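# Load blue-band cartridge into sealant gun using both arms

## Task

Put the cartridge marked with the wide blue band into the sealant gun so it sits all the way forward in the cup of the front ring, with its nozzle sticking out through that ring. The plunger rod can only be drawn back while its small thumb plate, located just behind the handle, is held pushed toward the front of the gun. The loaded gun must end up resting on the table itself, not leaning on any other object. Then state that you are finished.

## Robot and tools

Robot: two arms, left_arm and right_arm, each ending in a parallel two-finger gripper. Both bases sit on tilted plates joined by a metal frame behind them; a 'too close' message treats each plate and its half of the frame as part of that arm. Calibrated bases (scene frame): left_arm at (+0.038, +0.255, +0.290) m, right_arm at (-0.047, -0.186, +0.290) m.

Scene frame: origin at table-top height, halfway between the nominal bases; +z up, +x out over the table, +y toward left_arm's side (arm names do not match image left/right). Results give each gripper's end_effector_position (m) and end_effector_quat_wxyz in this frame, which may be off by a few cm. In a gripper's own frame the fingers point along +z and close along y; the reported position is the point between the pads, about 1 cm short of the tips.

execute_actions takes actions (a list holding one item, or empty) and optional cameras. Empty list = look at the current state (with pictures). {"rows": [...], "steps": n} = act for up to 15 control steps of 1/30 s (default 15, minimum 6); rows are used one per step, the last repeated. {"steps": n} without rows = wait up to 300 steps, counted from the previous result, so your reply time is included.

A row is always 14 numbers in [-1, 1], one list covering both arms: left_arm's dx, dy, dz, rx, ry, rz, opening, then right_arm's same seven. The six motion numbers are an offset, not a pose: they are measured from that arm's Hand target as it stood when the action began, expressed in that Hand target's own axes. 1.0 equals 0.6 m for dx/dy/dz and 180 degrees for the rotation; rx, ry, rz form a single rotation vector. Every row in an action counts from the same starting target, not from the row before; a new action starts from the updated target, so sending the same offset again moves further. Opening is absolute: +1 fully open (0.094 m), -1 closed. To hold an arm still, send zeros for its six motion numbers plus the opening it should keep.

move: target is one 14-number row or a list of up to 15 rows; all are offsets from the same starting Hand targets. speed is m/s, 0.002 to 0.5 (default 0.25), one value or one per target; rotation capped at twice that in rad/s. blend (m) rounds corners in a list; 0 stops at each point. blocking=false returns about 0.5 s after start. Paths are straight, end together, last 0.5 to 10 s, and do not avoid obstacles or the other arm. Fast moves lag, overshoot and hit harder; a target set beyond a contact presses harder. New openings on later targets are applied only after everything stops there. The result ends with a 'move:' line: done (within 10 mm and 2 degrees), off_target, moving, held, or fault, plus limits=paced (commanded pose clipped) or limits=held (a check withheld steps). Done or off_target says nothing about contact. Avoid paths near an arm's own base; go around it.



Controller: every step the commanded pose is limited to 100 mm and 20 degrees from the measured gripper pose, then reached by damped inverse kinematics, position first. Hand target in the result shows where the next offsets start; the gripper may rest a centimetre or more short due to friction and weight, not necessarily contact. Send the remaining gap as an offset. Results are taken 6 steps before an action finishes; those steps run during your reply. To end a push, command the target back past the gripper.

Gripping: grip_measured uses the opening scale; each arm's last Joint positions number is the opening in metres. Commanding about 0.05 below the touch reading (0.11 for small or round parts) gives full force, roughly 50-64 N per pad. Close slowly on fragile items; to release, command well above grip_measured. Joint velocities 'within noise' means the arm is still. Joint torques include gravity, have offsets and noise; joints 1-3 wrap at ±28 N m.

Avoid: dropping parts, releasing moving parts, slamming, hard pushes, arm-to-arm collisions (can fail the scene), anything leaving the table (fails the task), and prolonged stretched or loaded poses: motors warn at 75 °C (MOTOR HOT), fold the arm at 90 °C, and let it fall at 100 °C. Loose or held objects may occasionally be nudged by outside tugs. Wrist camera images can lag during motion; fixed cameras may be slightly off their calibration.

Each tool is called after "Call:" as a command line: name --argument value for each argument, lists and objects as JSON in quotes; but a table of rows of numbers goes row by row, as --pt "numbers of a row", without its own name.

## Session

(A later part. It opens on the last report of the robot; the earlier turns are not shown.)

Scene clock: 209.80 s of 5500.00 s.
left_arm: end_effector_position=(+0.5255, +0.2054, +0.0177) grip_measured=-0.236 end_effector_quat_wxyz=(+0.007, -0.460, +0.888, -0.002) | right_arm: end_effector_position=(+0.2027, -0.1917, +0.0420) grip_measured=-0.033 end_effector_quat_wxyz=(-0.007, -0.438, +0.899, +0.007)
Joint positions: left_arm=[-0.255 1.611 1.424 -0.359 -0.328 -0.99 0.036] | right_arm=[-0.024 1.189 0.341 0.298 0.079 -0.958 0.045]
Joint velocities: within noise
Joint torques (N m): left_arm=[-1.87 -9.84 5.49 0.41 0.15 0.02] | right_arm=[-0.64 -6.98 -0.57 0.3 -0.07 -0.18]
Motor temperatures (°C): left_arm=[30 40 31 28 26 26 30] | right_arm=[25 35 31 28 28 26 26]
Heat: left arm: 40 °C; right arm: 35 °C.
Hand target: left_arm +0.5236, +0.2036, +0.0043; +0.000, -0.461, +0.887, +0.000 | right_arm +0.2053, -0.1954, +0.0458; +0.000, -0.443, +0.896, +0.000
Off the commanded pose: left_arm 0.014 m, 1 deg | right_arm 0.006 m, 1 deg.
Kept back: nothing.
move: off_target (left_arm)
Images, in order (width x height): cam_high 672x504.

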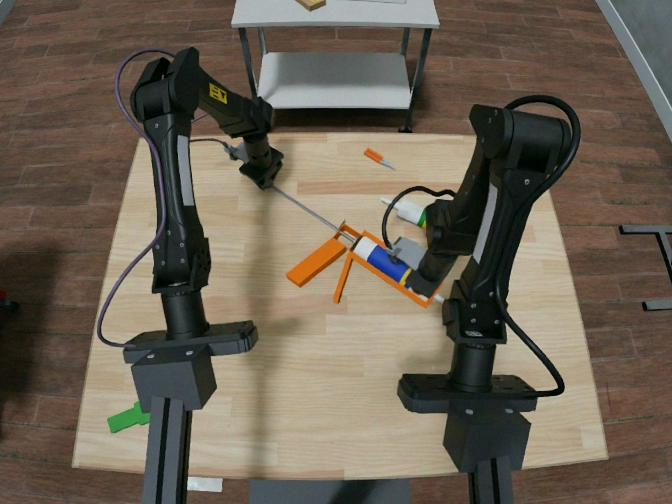

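Call:
move --target '[0,0,0,0,0,0,-0.35,-0.004,0,0.006,0,0,0,-0.12]' --speed 0.04 --cameras '[]'

Call:
move --target '[0,0,0,0,0,0,-0.35,0,0,0,0,0,0,0.3]' --speed 0.04 --cameras '[]'

Call:
move --target '[0,0,0,0,0,0,-0.35,0,0,-0.18,0,0,0,0.3]' --speed 0.15 --cameras '["cam_right_wrist","cam_high"]'

Call:
zoom_image --camera "cam_right_wrist" --region '[230, 240, 450, 405]'

Scene clock: 210.83 s of 5500.00 s.
left_arm: end_effector_position=(+0.5255, +0.2054, +0.0177) grip_measured=-0.236 end_effector_quat_wxyz=(+0.007, -0.460, +0.888, -0.002) | right_arm: end_effector_position=(+0.2027, -0.1915, +0.0420) grip_measured=-0.033 end_effector_quat_wxyz=(-0.007, -0.438, +0.899, +0.008)
Joint positions: left_arm=[-0.255 1.611 1.424 -0.359 -0.328 -0.99 0.036] | right_arm=[-0.024 1.189 0.341 0.298 0.078 -0.958 0.045]
Joint velocities: within noise
Joint torques (N m): left_arm=[-1.88 -9.84 5.49 0.41 0.15 0.02] | right_arm=[0.1 -5.15 0.21 0.43 -0.02 -0.12]
Motor temperatures (°C): left_arm=[30 40 32 28 26 26 30] | right_arm=[25 35 31 28 28 26 26]
Heat: left arm: 40 °C; right arm: 35 °C.
Hand target: left_arm +0.5236, +0.2036, +0.0043; +0.000, -0.461, +0.887, +0.000 | right_arm +0.2069, -0.1934, +0.0422; +0.000, -0.443, +0.896, +0.000
Off the commanded pose: left_arm 0.014 m, 1 deg | right_arm 0.004 m, 1 deg.
Kept back: nothing.
move: off_target (left_arm)
No camera images: "cameras" was empty.

Scene clock: 211.53 s of 5500.00 s.
left_arm: end_effector_position=(+0.5255, +0.2054, +0.0177) grip_measured=-0.236 end_effector_quat_wxyz=(+0.007, -0.460, +0.888, -0.002) | right_arm: end_effector_position=(+0.2020, -0.1946, +0.0420) grip_measured=+0.299 end_effector_quat_wxyz=(-0.011, -0.439, +0.899, +0.001)
Joint positions: left_arm=[-0.255 1.611 1.424 -0.359 -0.328 -0.99 0.036] | right_arm=[-0.026 1.189 0.34 0.298 0.091 -0.961 0.061]
Joint velocities: within noise
Joint torques (N m): left_arm=[-1.88 -9.84 5.49 0.4 0.15 0.02] | right_arm=[0.18 -5.07 0.18 0.4 -0.01 -0.12]
Motor temperatures (°C): left_arm=[30 40 32 28 26 26 30] | right_arm=[25 35 30 28 28 26 26]
Heat: left arm: 40 °C; right arm: 35 °C.
Hand target: left_arm +0.5236, +0.2036, +0.0043; +0.000, -0.461, +0.887, +0.000 | right_arm +0.2068, -0.1935, +0.0422; +0.000, -0.443, +0.896, +0.000
Off the commanded pose: left_arm 0.014 m, 1 deg | right_arm 0.005 m, 1 deg.
Kept back: nothing.
move: off_target (left_arm)
No camera images: "cameras" was empty.

Scene clock: 213.10 s of 5500.00 s.
left_arm: end_effector_position=(+0.5255, +0.2054, +0.0177) grip_measured=-0.236 end_effector_quat_wxyz=(+0.007, -0.460, +0.888, -0.002) | right_arm: end_effector_position=(+0.1962, -0.1936, +0.1423) grip_measured=+0.299 end_effector_quat_wxyz=(-0.013, -0.451, +0.892, +0.006)
Joint positions: left_arm=[-0.255 1.611 1.424 -0.359 -0.328 -0.99 0.036] | right_arm=[0.053 0.508 0.346 -0.402 0.153 -0.946 0.061]
Joint velocities: within noise
Joint torques (N m): left_arm=[-1.88 -9.84 5.49 0.41 0.15 0.02] | right_arm=[0.72 -4.78 5.79 -0.05 0.11 0.09]
Motor temperatures (°C): left_arm=[30 40 32 28 26 26 30] | right_arm=[25 35 30 28 28 26 26]
Heat: left arm: 40 °C; right arm: 35 °C.
Hand target: left_arm +0.5236, +0.2036, +0.0043; +0.000, -0.461, +0.887, +0.000 | right_arm +0.2068, -0.1935, +0.1502; +0.000, -0.443, +0.896, +0.000
Off the commanded pose: left_arm 0.014 m, 1 deg | right_arm 0.013 m, 2 deg.
Kept back: nothing.
move: off_target (left_arm, right_arm)
camera_calibration:
cam_right_wrist: T_world_to_cam=[[0.789648, -0.613275, -0.0186958, -0.271833], [-0.541047, -0.71037, 0.450158, -0.053283], [-0.289352, -0.345351, -0.892753, 0.20579], [0, 0, 0, 1]] pos_world=[0.245369, -0.133489, 0.202623]
Images, in order (width x height): cam_high 672x504, cam_right_wrist 672x504.

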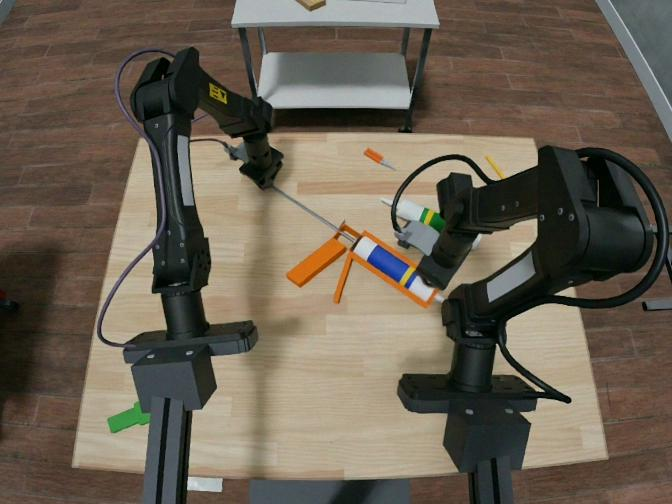

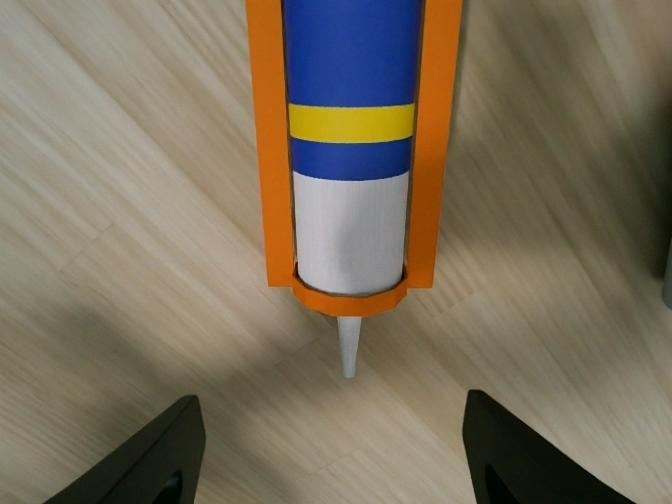

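Scaled by 2.291 from the camera's 672x504 image, which has a finer 960x720 frame.

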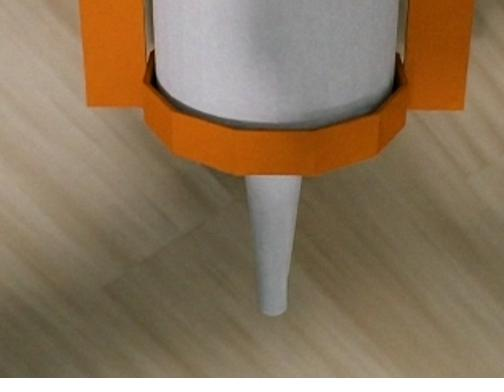

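Call:
move --target '[0.05,0.0015,0,0,0,0,-0.35,0,0,0,0,0,0,0.3]' --speed 0.04 --cameras '["cam_right_wrist","cam_high"]'

Call:
zoom_image --camera "cam_high" --region '[310, 210, 460, 320]'

Call:
zoom_image --camera "cam_right_wrist" --region '[230, 240, 450, 405]'

Scene clock: 214.43 s of 5500.00 s.
left_arm: end_effector_position=(+0.5251, +0.2042, +0.0167) grip_measured=-0.236 end_effector_quat_wxyz=(+0.032, -0.460, +0.887, +0.013) | right_arm: end_effector_position=(+0.1955, -0.1935, +0.1423) grip_measured=+0.299 end_effector_quat_wxyz=(-0.014, -0.451, +0.892, +0.007)
Joint positions: left_arm=[-0.283 1.611 1.39 -0.299 -0.403 -0.995 0.036] | right_arm=[0.054 0.508 0.346 -0.405 0.153 -0.946 0.061]
Joint velocities: within noise
Joint torques (N m): left_arm=[-5.33 -10.29 1.81 0.4 0.24 -0.33] | right_arm=[0.73 -4.79 5.81 -0.05 0.12 0.09]
Motor temperatures (°C): left_arm=[30 40 32 28 26 26 30] | right_arm=[25 35 31 28 28 26 26]
Heat: left arm: 40 °C; right arm: 35 °C.
Hand target: left_arm +0.5056, +0.1795, +0.0043; +0.000, -0.461, +0.887, +0.000 | right_arm +0.2068, -0.1935, +0.1502; +0.000, -0.443, +0.896, +0.000
Off the commanded pose: left_arm 0.034 m, 4 deg | right_arm 0.014 m, 2 deg.
Kept back: nothing.
move: off_target (left_arm, right_arm)
camera_calibration:
cam_right_wrist: T_world_to_cam=[[0.78999, -0.61275, -0.0212908, -0.270774], [-0.539229, -0.710891, 0.451515, -0.0542783], [-0.291801, -0.345212, -0.892009, 0.206034], [0, 0, 0, 1]] pos_world=[0.244761, -0.133377, 0.202526]
Images, in order (width x height): cam_high 672x504, cam_right_wrist 672x504.

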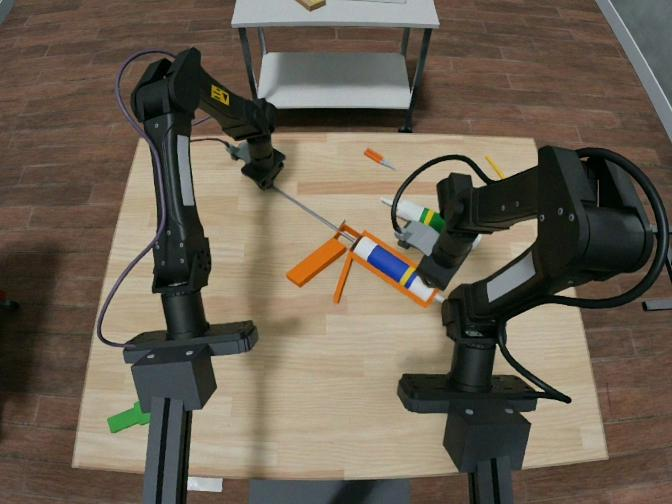

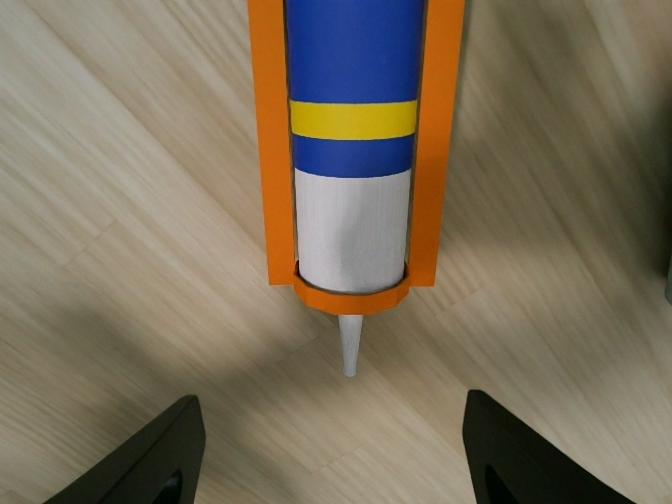

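Scaled by 3.360 from the camera's 672x504 image, which has a finer 960x720 frame.

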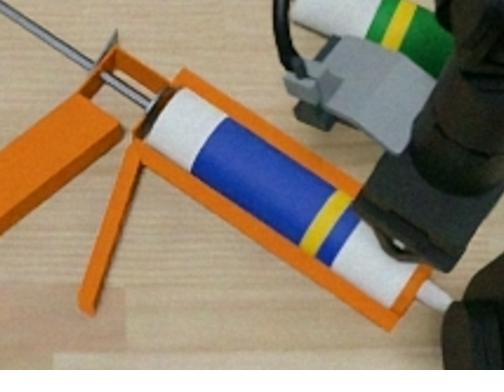

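Scaled by 2.291 from the camera's 672x504 image, which has a finer 960x720 frame.

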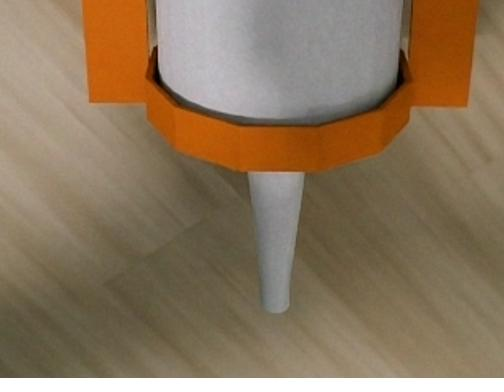

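Call:
move --target '[0.05,0.0015,0,0,0,0,-0.45,0,0,0,0,0,0,0.3]' --speed 0.04 --cameras '["cam_right_wrist","cam_high","cam_left_wrist"]'

Call:
zoom_image --camera "cam_high" --region '[310, 210, 460, 320]'

Scene clock: 216.13 s of 5500.00 s.
left_arm: end_effector_position=(+0.5131, +0.1859, +0.0168) grip_measured=-0.236 end_effector_quat_wxyz=(+0.044, -0.461, +0.886, +0.018) | right_arm: end_effector_position=(+0.1955, -0.1935, +0.1423) grip_measured=+0.299 end_effector_quat_wxyz=(-0.014, -0.451, +0.892, +0.007)
Joint positions: left_arm=[-0.344 1.611 1.327 -0.233 -0.477 -1.024 0.036] | right_arm=[0.054 0.508 0.346 -0.405 0.153 -0.946 0.061]
Joint velocities: within noise
Joint torques (N m): left_arm=[-6.17 -9.39 1.36 0.3 0.41 -0.45] | right_arm=[0.75 -4.81 5.82 -0.05 0.11 0.09]
Motor temperatures (°C): left_arm=[30 41 31 28 26 26 30] | right_arm=[25 35 31 28 28 26 26]
Heat: left arm: 41 °C; right arm: 35 °C.
Hand target: left_arm +0.4875, +0.1555, +0.0042; +0.000, -0.461, +0.887, +0.000 | right_arm +0.2068, -0.1935, +0.1502; +0.000, -0.443, +0.896, +0.000
Off the commanded pose: left_arm 0.042 m, 5 deg | right_arm 0.014 m, 2 deg.
Kept back: nothing.
move: off_target (left_arm, right_arm)
camera_calibration:
cam_left_wrist: T_world_to_cam=[[0.808759, -0.587944, 0.0152107, -0.305017], [-0.557881, -0.758703, 0.336362, 0.460008], [-0.186221, -0.280521, -0.94161, 0.250491], [0, 0, 0, 1]] pos_world=[0.549961, 0.239945, 0.085775]
cam_right_wrist: T_world_to_cam=[[0.78999, -0.61275, -0.0212908, -0.270774], [-0.539229, -0.710891, 0.451515, -0.0542783], [-0.291801, -0.345212, -0.892009, 0.206034], [0, 0, 0, 1]] pos_world=[0.244761, -0.133377, 0.202526]
Images, in order (width x height): cam_high 672x504, cam_left_wrist 672x504, cam_right_wrist 672x504.

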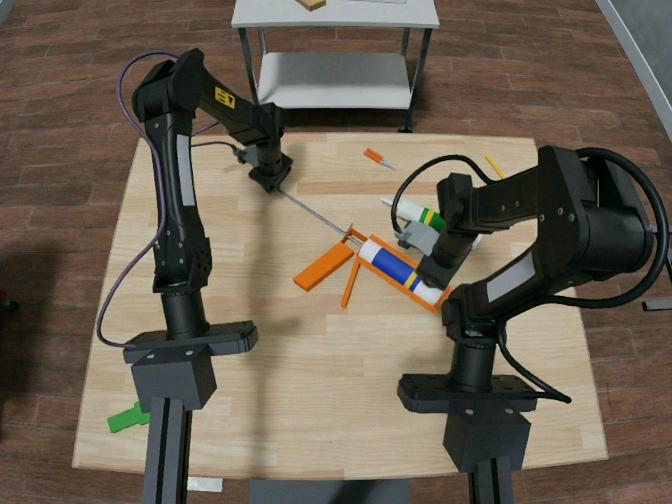

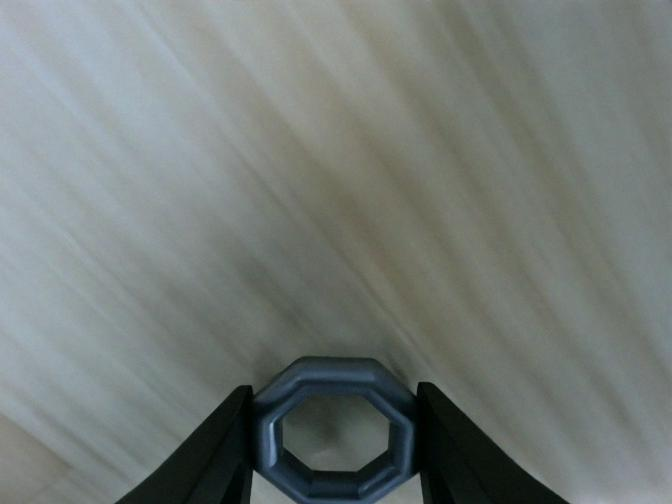

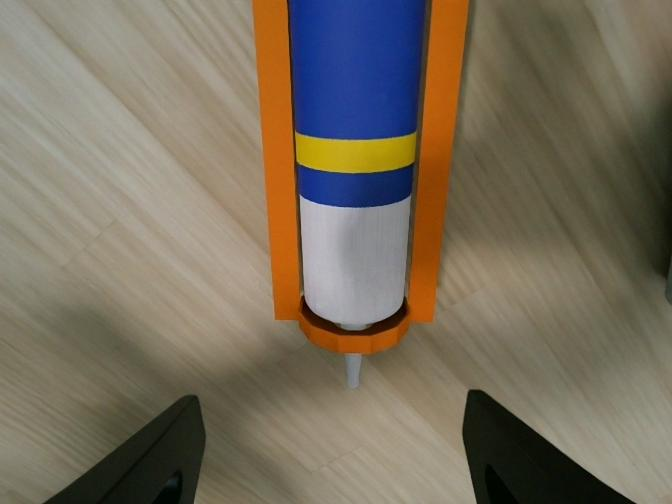

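Scaled by 3.360 from the camera's 672x504 image, which has a finer 960x720 frame.

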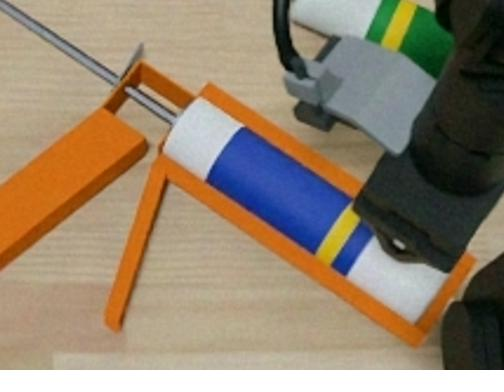

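Call:
move --target '[-0.0613,0,0,0,0,0,-0.4,0,0,0.16,0,0,0,0.3]' --speed 0.15 --cameras '["cam_right_wrist"]'

Scene clock: 218.60 s of 5500.00 s.
left_arm: end_effector_position=(+0.5131, +0.1879, +0.0157) grip_measured=-0.236 end_effector_quat_wxyz=(+0.012, -0.461, +0.888, -0.001) | right_arm: end_effector_position=(+0.2011, -0.1953, +0.0573) grip_measured=+0.299 end_effector_quat_wxyz=(-0.013, -0.438, +0.899, -0.003)
Joint positions: left_arm=[-0.306 1.611 1.364 -0.301 -0.377 -1.018 0.036] | right_arm=[-0.013 1.083 0.321 0.21 0.113 -0.952 0.061]
Joint velocities: within noise
Joint torques (N m): left_arm=[-2.14 -9.92 4.82 0.33 0.15 0.01] | right_arm=[-0.44 -3.37 1.18 0.53 -0.15 -0.14]
Motor temperatures (°C): left_arm=[30 41 31 28 26 26 30] | right_arm=[25 35 31 28 28 26 26]
Heat: left arm: 41 °C; right arm: 35 °C.
Hand target: left_arm +0.5087, +0.1855, +0.0043; +0.000, -0.461, +0.887, +0.000 | right_arm +0.2067, -0.1934, +0.0542; +0.000, -0.443, +0.896, +0.000
Off the commanded pose: left_arm 0.012 m, 1 deg | right_arm 0.007 m, 2 deg.
Kept back: nothing.
move: off_target (left_arm)
camera_calibration:
cam_right_wrist: T_world_to_cam=[[0.771196, -0.636593, -0.00221885, -0.280042], [-0.565138, -0.686228, 0.457941, -0.00446005], [-0.293045, -0.351908, -0.88898, 0.129997], [0, 0, 0, 1]] pos_world=[0.251542, -0.135587, 0.116986]
Images, in order (width x height): cam_right_wrist 672x504.

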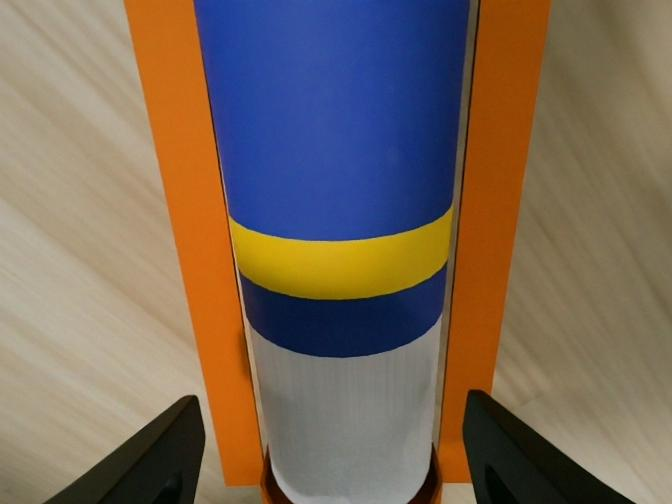

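Call:
move --target '[0,0,0,0,0,0,-0.4,-0.03,-0.005,0.031,0,0,0,0.3]' --speed 0.06 --cameras '["cam_right_wrist"]'

Scene clock: 219.63 s of 5500.00 s.
left_arm: end_effector_position=(+0.5125, +0.1879, +0.0157) grip_measured=-0.236 end_effector_quat_wxyz=(+0.011, -0.460, +0.888, -0.001) | right_arm: end_effector_position=(+0.2136, -0.1830, +0.0394) grip_measured=+0.299 end_effector_quat_wxyz=(-0.011, -0.445, +0.895, +0.006)
Joint positions: left_arm=[-0.306 1.611 1.364 -0.304 -0.377 -1.018 0.036] | right_arm=[0.027 1.209 0.392 0.258 0.128 -0.947 0.061]
Joint velocities: within noise
Joint torques (N m): left_arm=[-2.14 -9.92 4.78 0.34 0.15 0.01] | right_arm=[1.05 -3.54 1.02 0.63 0.13 0.09]
Motor temperatures (°C): left_arm=[30 41 31 28 26 26 30] | right_arm=[25 35 31 28 28 26 26]
Heat: left arm: 41 °C; right arm: 35 °C.
Hand target: left_arm +0.5087, +0.1855, +0.0042; +0.000, -0.461, +0.887, +0.000 | right_arm +0.2201, -0.1809, +0.0356; +0.000, -0.443, +0.896, +0.000
Off the commanded pose: left_arm 0.012 m, 1 deg | right_arm 0.008 m, 1 deg.
Kept back: nothing.
move: off_target (left_arm)
camera_calibration:
cam_right_wrist: T_world_to_cam=[[0.78158, -0.623569, -0.0171713, -0.281216], [-0.551869, -0.704019, 0.446987, 0.0135865], [-0.290816, -0.33988, -0.894375, 0.124006], [0, 0, 0, 1]] pos_world=[0.263354, -0.123645, 0.100006]
Images, in order (width x height): cam_right_wrist 672x504.

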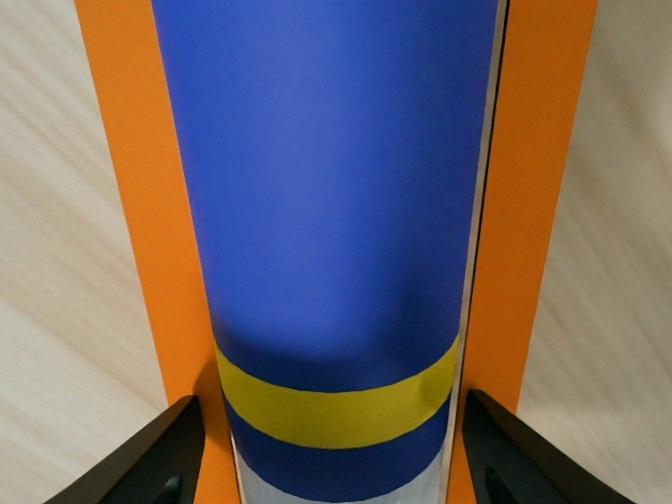

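Call:
move --target '[0,0,0,0,0,0,-0.4,0,0,0,0,0,0,-0.12]' --speed 0.04 --cameras '[]'

Call:
move --pt "0 0 0 0 0 0 -0.4 0.0 0 -0.017 0 0 0 -0.12" --pt "0 0 0 0 0 0 -0.4 0.04 0.0 -0.02 0 0 0 -0.12" --speed 0.03 --cameras '["cam_right_wrist","cam_high"]'

Call:
zoom_image --camera "cam_high" --region '[310, 210, 460, 320]'

Scene clock: 220.63 s of 5500.00 s.
left_arm: end_effector_position=(+0.5125, +0.1879, +0.0157) grip_measured=-0.236 end_effector_quat_wxyz=(+0.011, -0.460, +0.888, -0.001) | right_arm: end_effector_position=(+0.2140, -0.1836, +0.0394) grip_measured=-0.030 end_effector_quat_wxyz=(-0.011, -0.448, +0.894, +0.004)
Joint positions: left_arm=[-0.306 1.611 1.364 -0.304 -0.377 -1.018 0.036] | right_arm=[0.027 1.209 0.392 0.259 0.131 -0.955 0.046]
Joint velocities: within noise
Joint torques (N m): left_arm=[-2.13 -9.92 4.78 0.34 0.15 0.01] | right_arm=[1.13 -3.51 1.01 0.6 0.11 0.09]
Motor temperatures (°C): left_arm=[30 41 31 28 26 26 30] | right_arm=[25 35 30 28 28 26 26]
Heat: left arm: 41 °C; right arm: 35 °C.
Hand target: left_arm +0.5087, +0.1855, +0.0042; +0.000, -0.461, +0.887, +0.000 | right_arm +0.2200, -0.1809, +0.0356; +0.000, -0.443, +0.896, +0.000
Off the commanded pose: left_arm 0.012 m, 1 deg | right_arm 0.008 m, 2 deg.
Kept back: nothing.
move: off_target (left_arm)
No camera images: "cameras" was empty.

Scene clock: 222.03 s of 5500.00 s.
left_arm: end_effector_position=(+0.5124, +0.1876, +0.0155) grip_measured=-0.236 end_effector_quat_wxyz=(+0.009, -0.460, +0.888, -0.003) | right_arm: end_effector_position=(+0.2021, -0.1954, +0.0423) grip_measured=-0.030 end_effector_quat_wxyz=(-0.008, -0.440, +0.898, +0.010)
Joint positions: left_arm=[-0.305 1.611 1.364 -0.304 -0.371 -1.018 0.036] | right_arm=[-0.047 1.184 0.342 0.288 0.056 -0.975 0.046]
Joint velocities: within noise
Joint torques (N m): left_arm=[-2.26 -9.92 4.78 0.34 0.15 0.01] | right_arm=[-0.75 -7.66 -0.65 0.23 -0.05 -0.14]
Motor temperatures (°C): left_arm=[30 41 31 28 26 26 30] | right_arm=[25 35 30 28 28 26 26]
Heat: left arm: 41 °C; right arm: 35 °C.
Hand target: left_arm +0.5087, +0.1855, +0.0042; +0.000, -0.461, +0.887, +0.000 | right_arm +0.2055, -0.2001, +0.0476; +0.000, -0.443, +0.896, +0.000
Off the commanded pose: left_arm 0.012 m, 1 deg | right_arm 0.008 m, 1 deg.
Kept back: nothing.
move: off_target (left_arm)
camera_calibration:
cam_right_wrist: T_world_to_cam=[[0.774217, -0.632554, -0.0214973, -0.279943], [-0.560974, -0.701543, 0.439484, -0.000108642], [-0.293079, -0.328196, -0.897993, 0.121987], [0, 0, 0, 1]] pos_world=[0.252428, -0.137119, 0.103574]
Images, in order (width x height): cam_high 672x504, cam_right_wrist 672x504.

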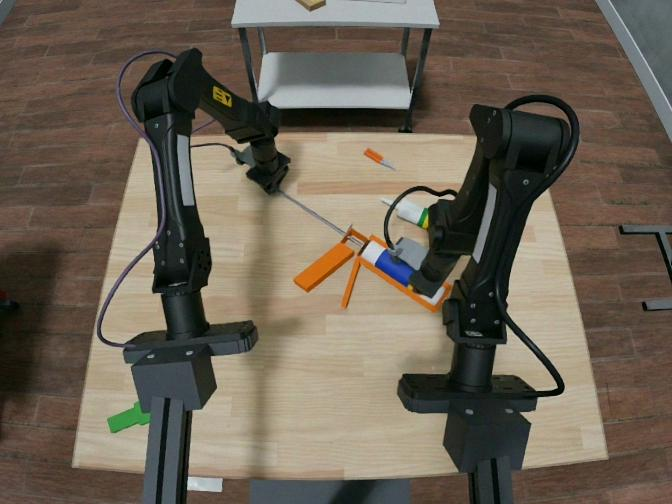

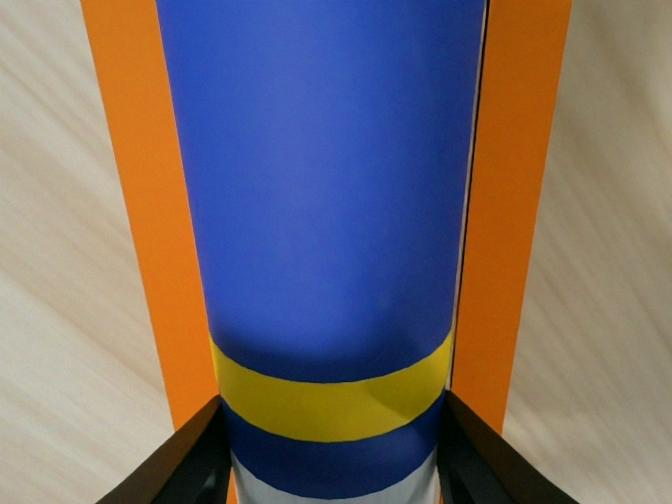

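Scaled by 3.360 from the camera's 672x504 image, which has a finer 960x720 frame.

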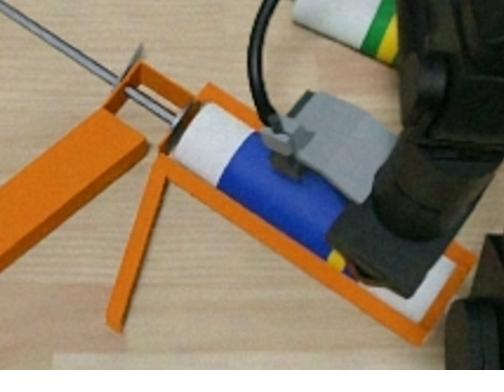

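Call:
execute_actions --actions '[]'

Call:
zoom_image --camera "cam_high" --region '[200, 60, 520, 300]'

Scene clock: 223.13 s of 5500.00 s.
left_arm: end_effector_position=(+0.5124, +0.1876, +0.0155) grip_measured=-0.236 end_effector_quat_wxyz=(+0.009, -0.460, +0.888, -0.003) | right_arm: end_effector_position=(+0.2023, -0.1954, +0.0423) grip_measured=-0.030 end_effector_quat_wxyz=(-0.007, -0.440, +0.898, +0.010)
Joint positions: left_arm=[-0.305 1.611 1.364 -0.304 -0.371 -1.018 0.036] | right_arm=[-0.048 1.184 0.342 0.29 0.055 -0.975 0.046]
Joint velocities: within noise
Joint torques (N m): left_arm=[-2.25 -9.94 4.78 0.34 0.15 0.01] | right_arm=[-0.79 -7.68 -0.64 0.23 -0.07 -0.14]
Motor temperatures (°C): left_arm=[30 41 31 28 26 26 30] | right_arm=[25 36 30 28 28 26 26]
Heat: left arm: 41 °C; right arm: 36 °C.
Hand target: left_arm +0.5087, +0.1855, +0.0042; +0.000, -0.461, +0.887, +0.000 | right_arm +0.2056, -0.2000, +0.0476; +0.000, -0.443, +0.896, +0.000
Off the commanded pose: left_arm 0.012 m, 1 deg | right_arm 0.008 m, 1 deg.
Steps of this call (1-33: nothing new was sent). Readings (end_effector_position of left_arm | right_arm):
1: (+0.5124, +0.1876, +0.0155) | (+0.2019, -0.1952, +0.0423)
2: (+0.5124, +0.1876, +0.0155) | (+0.2023, -0.1952, +0.0423)
4: (+0.5124, +0.1876, +0.0155) | (+0.2023, -0.1954, +0.0423)
8: (+0.5124, +0.1876, +0.0155) | (+0.2023, -0.1954, +0.0423)
33: the state above
camera_calibration:
cam_left_wrist: T_world_to_cam=[[0.808158, -0.58858, 0.0212954, -0.30316], [-0.543647, -0.731577, 0.411393, 0.447789], [-0.226559, -0.344048, -0.911209, 0.28173], [0, 0, 0, 1]] pos_world=[0.552268, 0.246087, 0.0789535]
cam_right_wrist: T_world_to_cam=[[0.773929, -0.63292, -0.0210922, -0.280117], [-0.561838, -0.701616, 0.438261, 0.000213628], [-0.292183, -0.327333, -0.8986, 0.122049], [0, 0, 0, 1]] pos_world=[0.252571, -0.137191, 0.103671]

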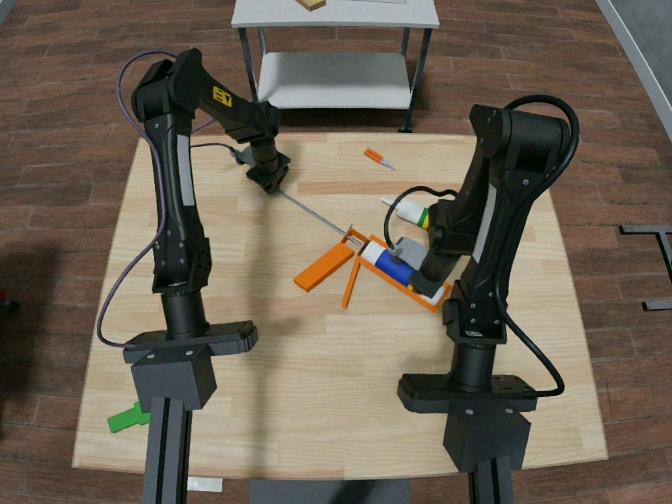

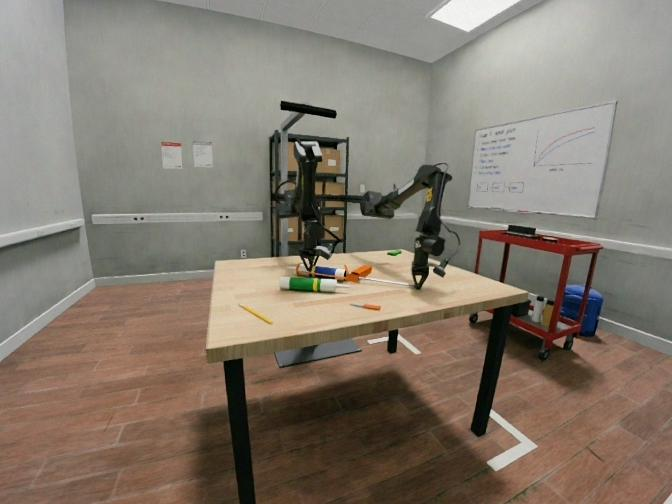

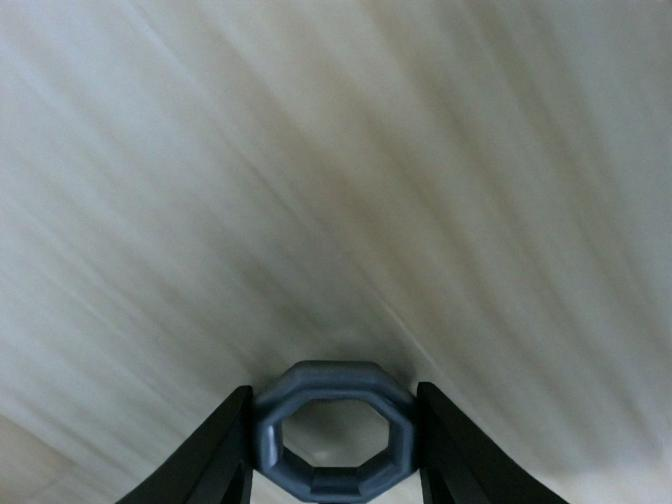

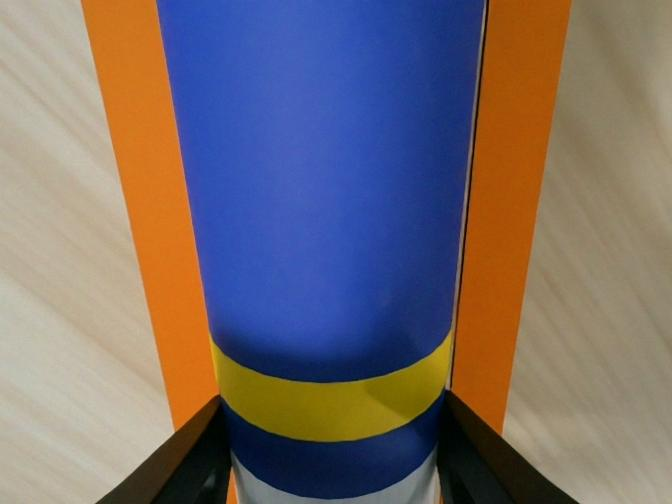

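Scaled by 1.575 from the camera's 672x504 image, which has a finer 960x720 frame.

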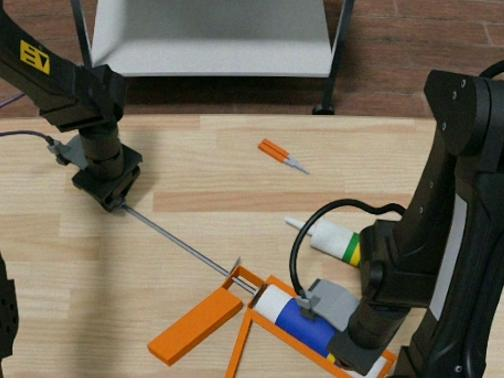

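Call:
move --target '[0,0,0,0,0,0,-0.4, 0.015,0,0,0,0,0,-0.12]' --speed 0.05 --cameras '["cam_right_wrist"]'

Scene clock: 224.07 s of 5500.00 s.
left_arm: end_effector_position=(+0.5116, +0.1857, +0.0155) grip_measured=-0.236 end_effector_quat_wxyz=(+0.005, -0.460, +0.888, -0.007) | right_arm: end_effector_position=(+0.2011, -0.1975, +0.0423) grip_measured=-0.030 end_effector_quat_wxyz=(+0.004, -0.438, +0.899, +0.017)
Joint positions: left_arm=[-0.305 1.611 1.364 -0.307 -0.36 -1.018 0.036] | right_arm=[-0.081 1.184 0.326 0.318 0.003 -0.99 0.046]
Joint velocities: within noise
Joint torques (N m): left_arm=[-2.26 -9.91 4.78 0.37 0.1 0.01] | right_arm=[-1.52 -7.5 -1.07 0.17 0.09 -0.16]
Motor temperatures (°C): left_arm=[30 41 31 28 26 26 30] | right_arm=[25 36 30 28 28 26 26]
Heat: left arm: 41 °C; right arm: 36 °C.
Hand target: left_arm +0.5087, +0.1855, +0.0042; +0.000, -0.461, +0.887, +0.000 | right_arm +0.2002, -0.2072, +0.0476; +0.000, -0.443, +0.896, +0.000
Off the commanded pose: left_arm 0.012 m, 1 deg | right_arm 0.011 m, 2 deg.
Kept back: nothing.
move: off_target (left_arm, right_arm)
camera_calibration:
cam_right_wrist: T_world_to_cam=[[0.772162, -0.634931, -0.0250693, -0.280427], [-0.569713, -0.709242, 0.415213, -0.000917841], [-0.281412, -0.30633, -0.909379, 0.12344], [0, 0, 0, 1]] pos_world=[0.250749, -0.140889, 0.105605]
Images, in order (width x height): cam_right_wrist 672x504.

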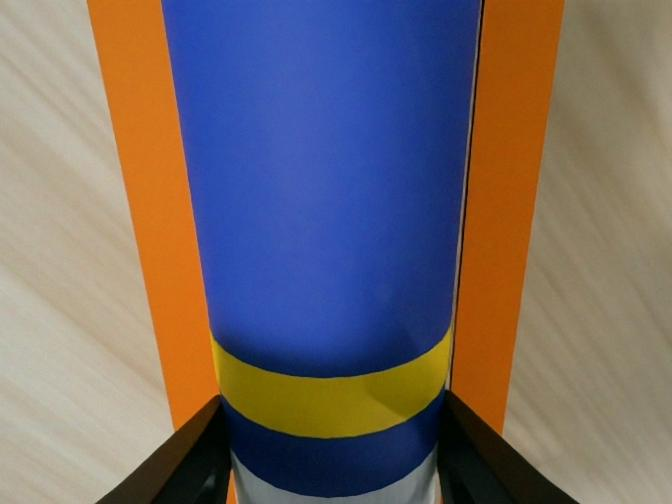

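Call:
move --pt "0 0 0 0 0 0 -0.4 -0.014 0 0.006 0 0 0 -0.12" --pt "0 0 0 0 0 0 -0.4 -0.014 0 0.006 0 0 0 0.25" --pt "0 0 0 0 0 0 -0.4 -0.014 0 -0.2 0 0 0 0.25" --speed '[0.05,0.05,0.15]' --cameras '["cam_right_wrist"]'

Call:
zoom_image --camera "cam_right_wrist" --region '[180, 200, 480, 425]'

Scene clock: 227.20 s of 5500.00 s.
left_arm: end_effector_position=(+0.5112, +0.1857, +0.0155) grip_measured=-0.236 end_effector_quat_wxyz=(+0.005, -0.460, +0.888, -0.006) | right_arm: end_effector_position=(+0.1952, -0.2004, +0.1591) grip_measured=+0.249 end_effector_quat_wxyz=(-0.013, -0.451, +0.893, +0.007)
Joint positions: left_arm=[-0.305 1.611 1.364 -0.309 -0.36 -1.018 0.036] | right_arm=[0.001 0.411 0.374 -0.523 0.107 -0.973 0.059]
Joint velocities: within noise
Joint torques (N m): left_arm=[-2.26 -9.91 4.78 0.38 0.1 0.01] | right_arm=[0.69 -4.38 6.41 -0.05 0.11 0.09]
Motor temperatures (°C): left_arm=[30 41 31 28 26 26 30] | right_arm=[25 36 30 28 28 26 26]
Heat: left arm: 41 °C; right arm: 36 °C.
Hand target: left_arm +0.5087, +0.1855, +0.0042; +0.000, -0.461, +0.887, +0.000 | right_arm +0.2052, -0.2006, +0.1676; +0.000, -0.443, +0.896, +0.000
Off the commanded pose: left_arm 0.012 m, 1 deg | right_arm 0.013 m, 2 deg.
Kept back: nothing.
move: off_target (left_arm, right_arm)
camera_calibration:
cam_right_wrist: T_world_to_cam=[[0.789228, -0.613777, -0.0199536, -0.274695], [-0.541322, -0.710669, 0.449355, -0.0661347], [-0.289984, -0.343842, -0.89313, 0.218674], [0, 0, 0, 1]] pos_world=[0.244409, -0.140412, 0.219542]
Images, in order (width x height): cam_right_wrist 672x504.

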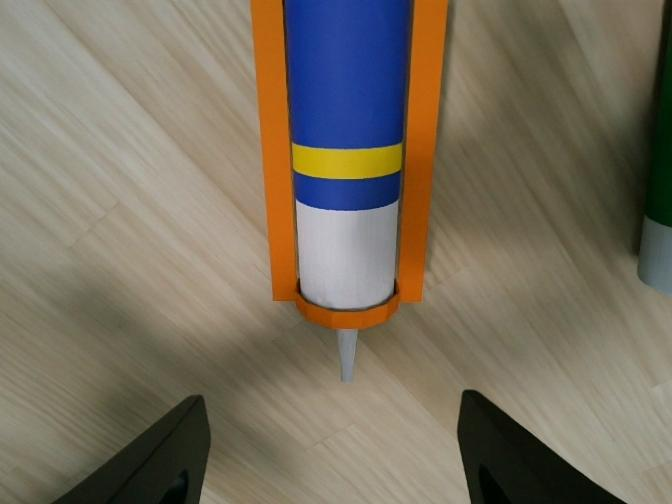

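Scaled by 1.680 from the camera's 672x504 image, which has a finer 960x720 frame.

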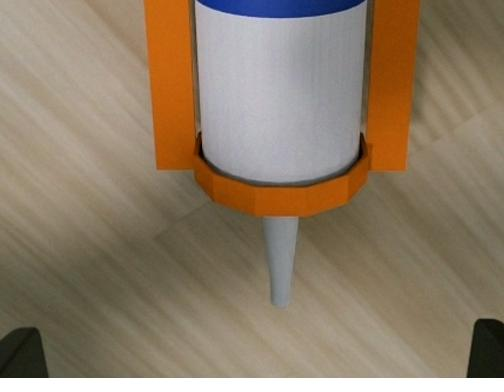

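Call:
move --target '[0,0,0,0,0,0,-0.4, 0.15,0,0,0,0,0,0.25]' --speed 0.2 --cameras '["cam_right_wrist"]'

Call:
zoom_image --camera "cam_right_wrist" --region '[180, 50, 500, 290]'

Scene clock: 229.60 s of 5500.00 s.
left_arm: end_effector_position=(+0.5112, +0.1857, +0.0155) grip_measured=-0.236 end_effector_quat_wxyz=(+0.005, -0.460, +0.888, -0.006) | right_arm: end_effector_position=(+0.1482, -0.2757, +0.1657) grip_measured=+0.249 end_effector_quat_wxyz=(-0.008, -0.443, +0.896, -0.010)
Joint positions: left_arm=[-0.305 1.611 1.364 -0.309 -0.36 -1.018 0.036] | right_arm=[-0.987 0.44 0.273 -0.554 -0.694 -1.547 0.059]
Joint velocities: within noise
Joint torques (N m): left_arm=[-2.25 -9.91 4.79 0.37 0.1 0.01] | right_arm=[-0.31 -0.49 4.59 -0.09 -0.2 -0.14]
Motor temperatures (°C): left_arm=[30 41 31 28 26 26 30] | right_arm=[25 36 30 28 28 26 26]
Heat: left arm: 41 °C; right arm: 36 °C.
Hand target: left_arm +0.5087, +0.1855, +0.0042; +0.000, -0.461, +0.887, +0.000 | right_arm +0.1505, -0.2721, +0.1675; +0.000, -0.443, +0.896, +0.000
Off the commanded pose: left_arm 0.012 m, 1 deg | right_arm 0.005 m, 1 deg.
Kept back: nothing.
move: off_target (left_arm)
camera_calibration:
cam_right_wrist: T_world_to_cam=[[0.778767, -0.627163, 0.0137621, -0.291368], [-0.563689, -0.689987, 0.454062, -0.139776], [-0.275275, -0.361366, -0.890864, 0.177642], [0, 0, 0, 1]] pos_world=[0.197018, -0.214984, 0.225731]
Images, in order (width x height): cam_right_wrist 672x504.

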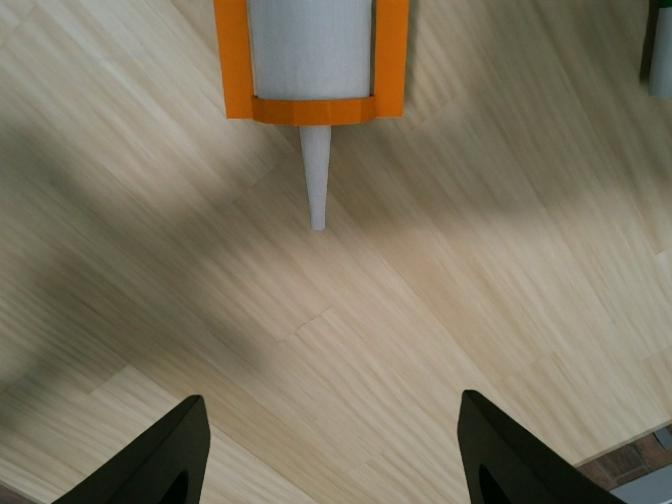

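Scaled by 1.575 from the camera's 672x504 image, which has a finer 960x720 frame.

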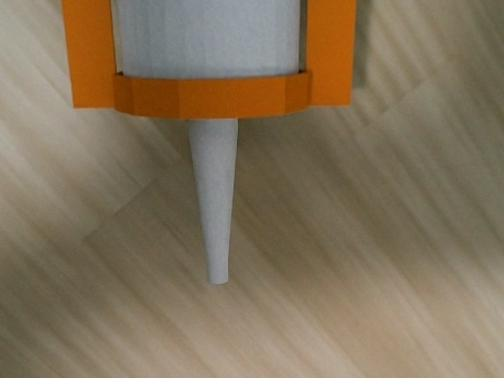

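Call:
move --pt "0 0 -0.008 0 0 0 0.2 0 0 0 0 0 0 0.25" --pt "0 0 -0.25 0 0 0 0.2 0 0 0 0 0 0 0.25" --speed '[0.05,0.15]' --cameras '["cam_right_wrist","cam_left_wrist","cam_high"]'

Call:
zoom_image --camera "cam_high" --region '[200, 160, 500, 320]'

Scene clock: 232.73 s of 5500.00 s.
left_arm: end_effector_position=(+0.4998, +0.1812, +0.1413) grip_measured=+0.198 end_effector_quat_wxyz=(-0.015, -0.453, +0.892, +0.003) | right_arm: end_effector_position=(+0.1482, -0.2751, +0.1657) grip_measured=+0.249 end_effector_quat_wxyz=(-0.007, -0.442, +0.897, -0.008)
Joint positions: left_arm=[-0.504 1.306 1.36 -0.71 -0.516 -1.148 0.056] | right_arm=[-0.987 0.44 0.273 -0.555 -0.697 -1.547 0.059]
Joint velocities: within noise
Joint torques (N m): left_arm=[-3.66 -13.7 5.63 0.14 -0.2 -0.07] | right_arm=[-0.36 -0.5 4.59 -0.07 -0.18 -0.14]
Motor temperatures (°C): left_arm=[30 41 31 28 26 26 30] | right_arm=[25 35 30 27 28 26 26]
Heat: left arm: 41 °C; right arm: 35 °C.
Hand target: left_arm +0.5087, +0.1855, +0.1543; +0.000, -0.461, +0.887, +0.000 | right_arm +0.1505, -0.2721, +0.1675; +0.000, -0.443, +0.896, +0.000
Off the commanded pose: left_arm 0.016 m, 2 deg | right_arm 0.004 m, 1 deg.
Kept back: nothing.
move: off_target (left_arm)
camera_calibration:
cam_left_wrist: T_world_to_cam=[[0.798073, -0.602467, -0.010642, -0.287342], [-0.535196, -0.716854, 0.446861, 0.372551], [-0.276848, -0.350932, -0.89454, 0.41534], [0, 0, 0, 1]] pos_world=[0.543693, 0.239707, 0.202002]
cam_right_wrist: T_world_to_cam=[[0.777866, -0.628309, 0.0123482, -0.290956], [-0.564949, -0.690547, 0.451638, -0.138953], [-0.275241, -0.35829, -0.892116, 0.178869], [0, 0, 0, 1]] pos_world=[0.197055, -0.214677, 0.225921]
Images, in order (width x height): cam_high 672x504, cam_left_wrist 672x504, cam_right_wrist 672x504.

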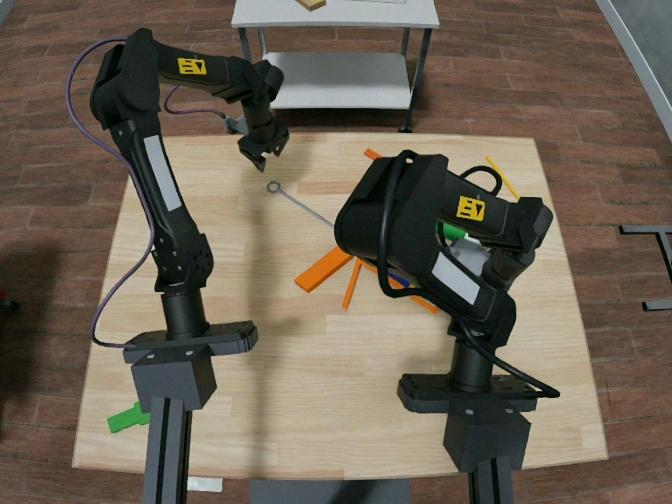

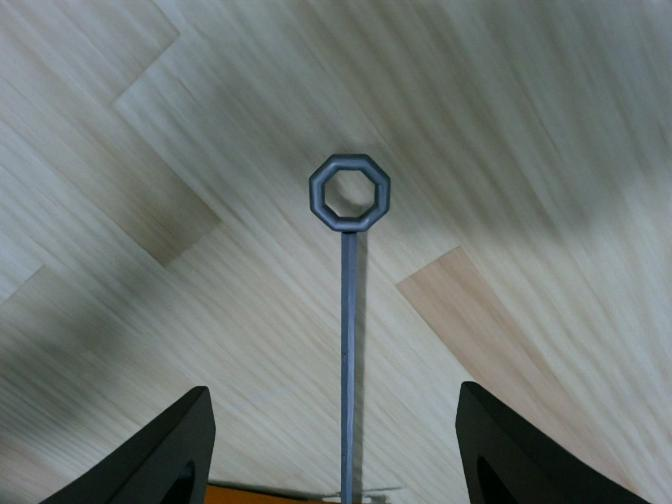

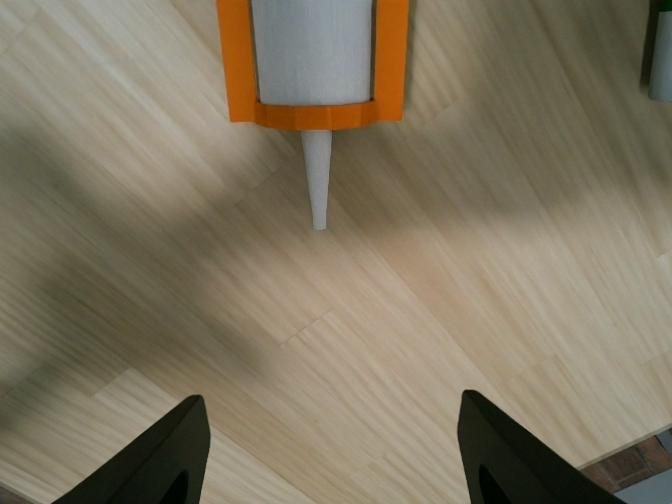

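Scaled by 1.680 from the camera's 672x504 image, which has a finer 960x720 frame.

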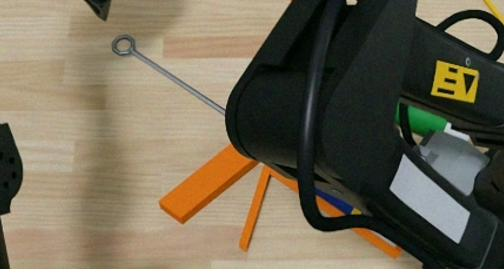

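Call:
zoom_image --camera "cam_right_wrist" --region '[180, 50, 500, 290]'

Scaled by 1.575 from the camera's 672x504 image, which has a finer 960x720 frame.

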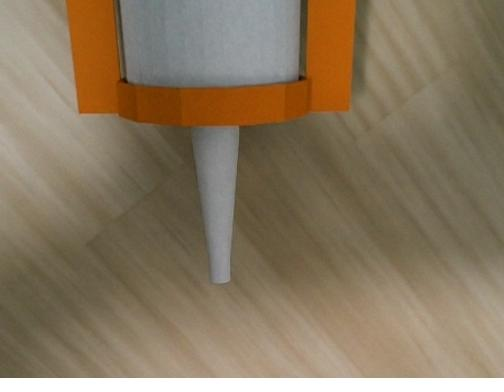

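Call:
move --target '[0,0,0,0,0,0,0.2, -0.145,0,0.11,0,0,0,0.4]' --speed 0.2 --cameras '["cam_right_wrist"]'

Scene clock: 235.33 s of 5500.00 s.
left_arm: end_effector_position=(+0.4995, +0.1815, +0.1413) grip_measured=+0.198 end_effector_quat_wxyz=(-0.015, -0.452, +0.892, +0.004) | right_arm: end_effector_position=(+0.1901, -0.2033, +0.1033) grip_measured=+0.399 end_effector_quat_wxyz=(-0.015, -0.447, +0.894, +0.009)
Joint positions: left_arm=[-0.504 1.306 1.36 -0.712 -0.518 -1.148 0.056] | right_arm=[-0.071 0.736 0.288 -0.117 0.044 -1.002 0.066]
Joint velocities: within noise
Joint torques (N m): left_arm=[-3.66 -13.7 5.63 0.14 -0.2 -0.07] | right_arm=[0.8 -2.47 3.78 0.5 0.12 0.09]
Motor temperatures (°C): left_arm=[30 41 31 28 26 26 30] | right_arm=[25 35 30 27 28 26 26]
Heat: left arm: 41 °C; right arm: 35 °C.
Hand target: left_arm +0.5087, +0.1855, +0.1543; +0.000, -0.461, +0.887, +0.000 | right_arm +0.2034, -0.2030, +0.1016; +0.000, -0.443, +0.896, +0.000
Off the commanded pose: left_arm 0.016 m, 2 deg | right_arm 0.013 m, 2 deg.
Kept back: nothing.
move: off_target (left_arm, right_arm)
camera_calibration:
cam_right_wrist: T_world_to_cam=[[0.783658, -0.620619, -0.0266691, -0.273132], [-0.544517, -0.706959, 0.451343, -0.0446482], [-0.298966, -0.339177, -0.891952, 0.16883], [0, 0, 0, 1]] pos_world=[0.240205, -0.143812, 0.163456]
Images, in order (width x height): cam_right_wrist 672x504.

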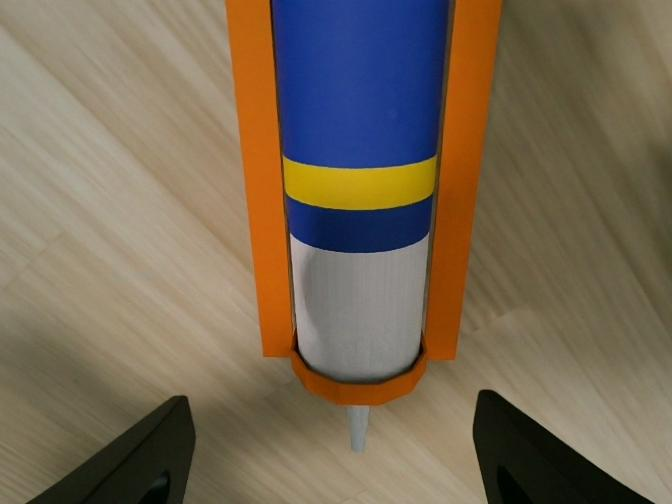

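Call:
zoom_image --camera "cam_right_wrist" --region '[240, 300, 480, 470]'

Scaled by 2.100 from the camera's 672x504 image, which has a finer 960x720 frame.

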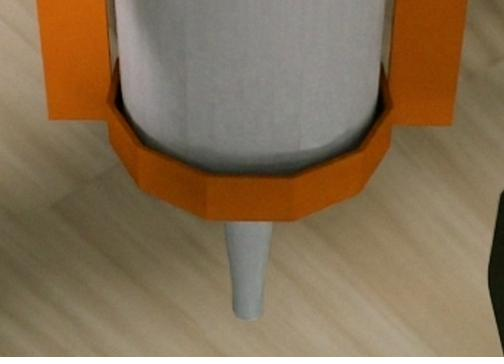

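Call:
move --target '[0,0,0,0,0,0,0.2, -0.016,-0.010,0.08,0,0,0,0.4]' --speed 0.12 --cameras '["cam_right_wrist"]'

Scene clock: 237.03 s of 5500.00 s.
left_arm: end_effector_position=(+0.4992, +0.1816, +0.1413) grip_measured=+0.198 end_effector_quat_wxyz=(-0.016, -0.452, +0.892, +0.004) | right_arm: end_effector_position=(+0.2066, -0.2005, +0.0566) grip_measured=+0.399 end_effector_quat_wxyz=(-0.011, -0.450, +0.893, +0.006)
Joint positions: left_arm=[-0.504 1.306 1.36 -0.714 -0.518 -1.148 0.056] | right_arm=[-0.059 1.084 0.348 0.183 0.056 -1.002 0.066]
Joint velocities: within noise
Joint torques (N m): left_arm=[-3.64 -13.7 5.63 0.14 -0.2 -0.07] | right_arm=[0.92 -3.43 1.54 0.52 0.11 0.09]
Motor temperatures (°C): left_arm=[30 41 31 28 26 26 30] | right_arm=[25 35 30 27 28 26 26]
Heat: left arm: 41 °C; right arm: 35 °C.
Hand target: left_arm +0.5087, +0.1855, +0.1543; +0.000, -0.461, +0.887, +0.000 | right_arm +0.2139, -0.1989, +0.0536; +0.000, -0.443, +0.896, +0.000
Off the commanded pose: left_arm 0.017 m, 2 deg | right_arm 0.008 m, 2 deg.
Kept back: nothing.
move: off_target (left_arm)
camera_calibration:
cam_right_wrist: T_world_to_cam=[[0.787711, -0.615827, -0.0164042, -0.28609], [-0.545227, -0.709307, 0.446778, -0.0127065], [-0.286774, -0.342988, -0.894494, 0.129993], [0, 0, 0, 1]] pos_world=[0.255706, -0.140609, 0.117262]
Images, in order (width x height): cam_right_wrist 672x504.

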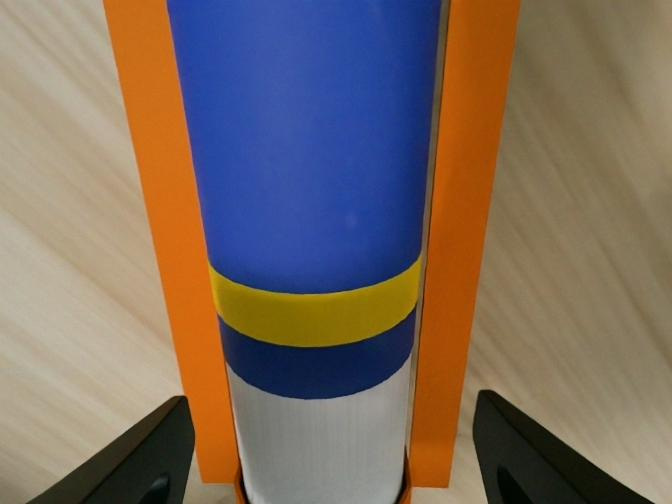

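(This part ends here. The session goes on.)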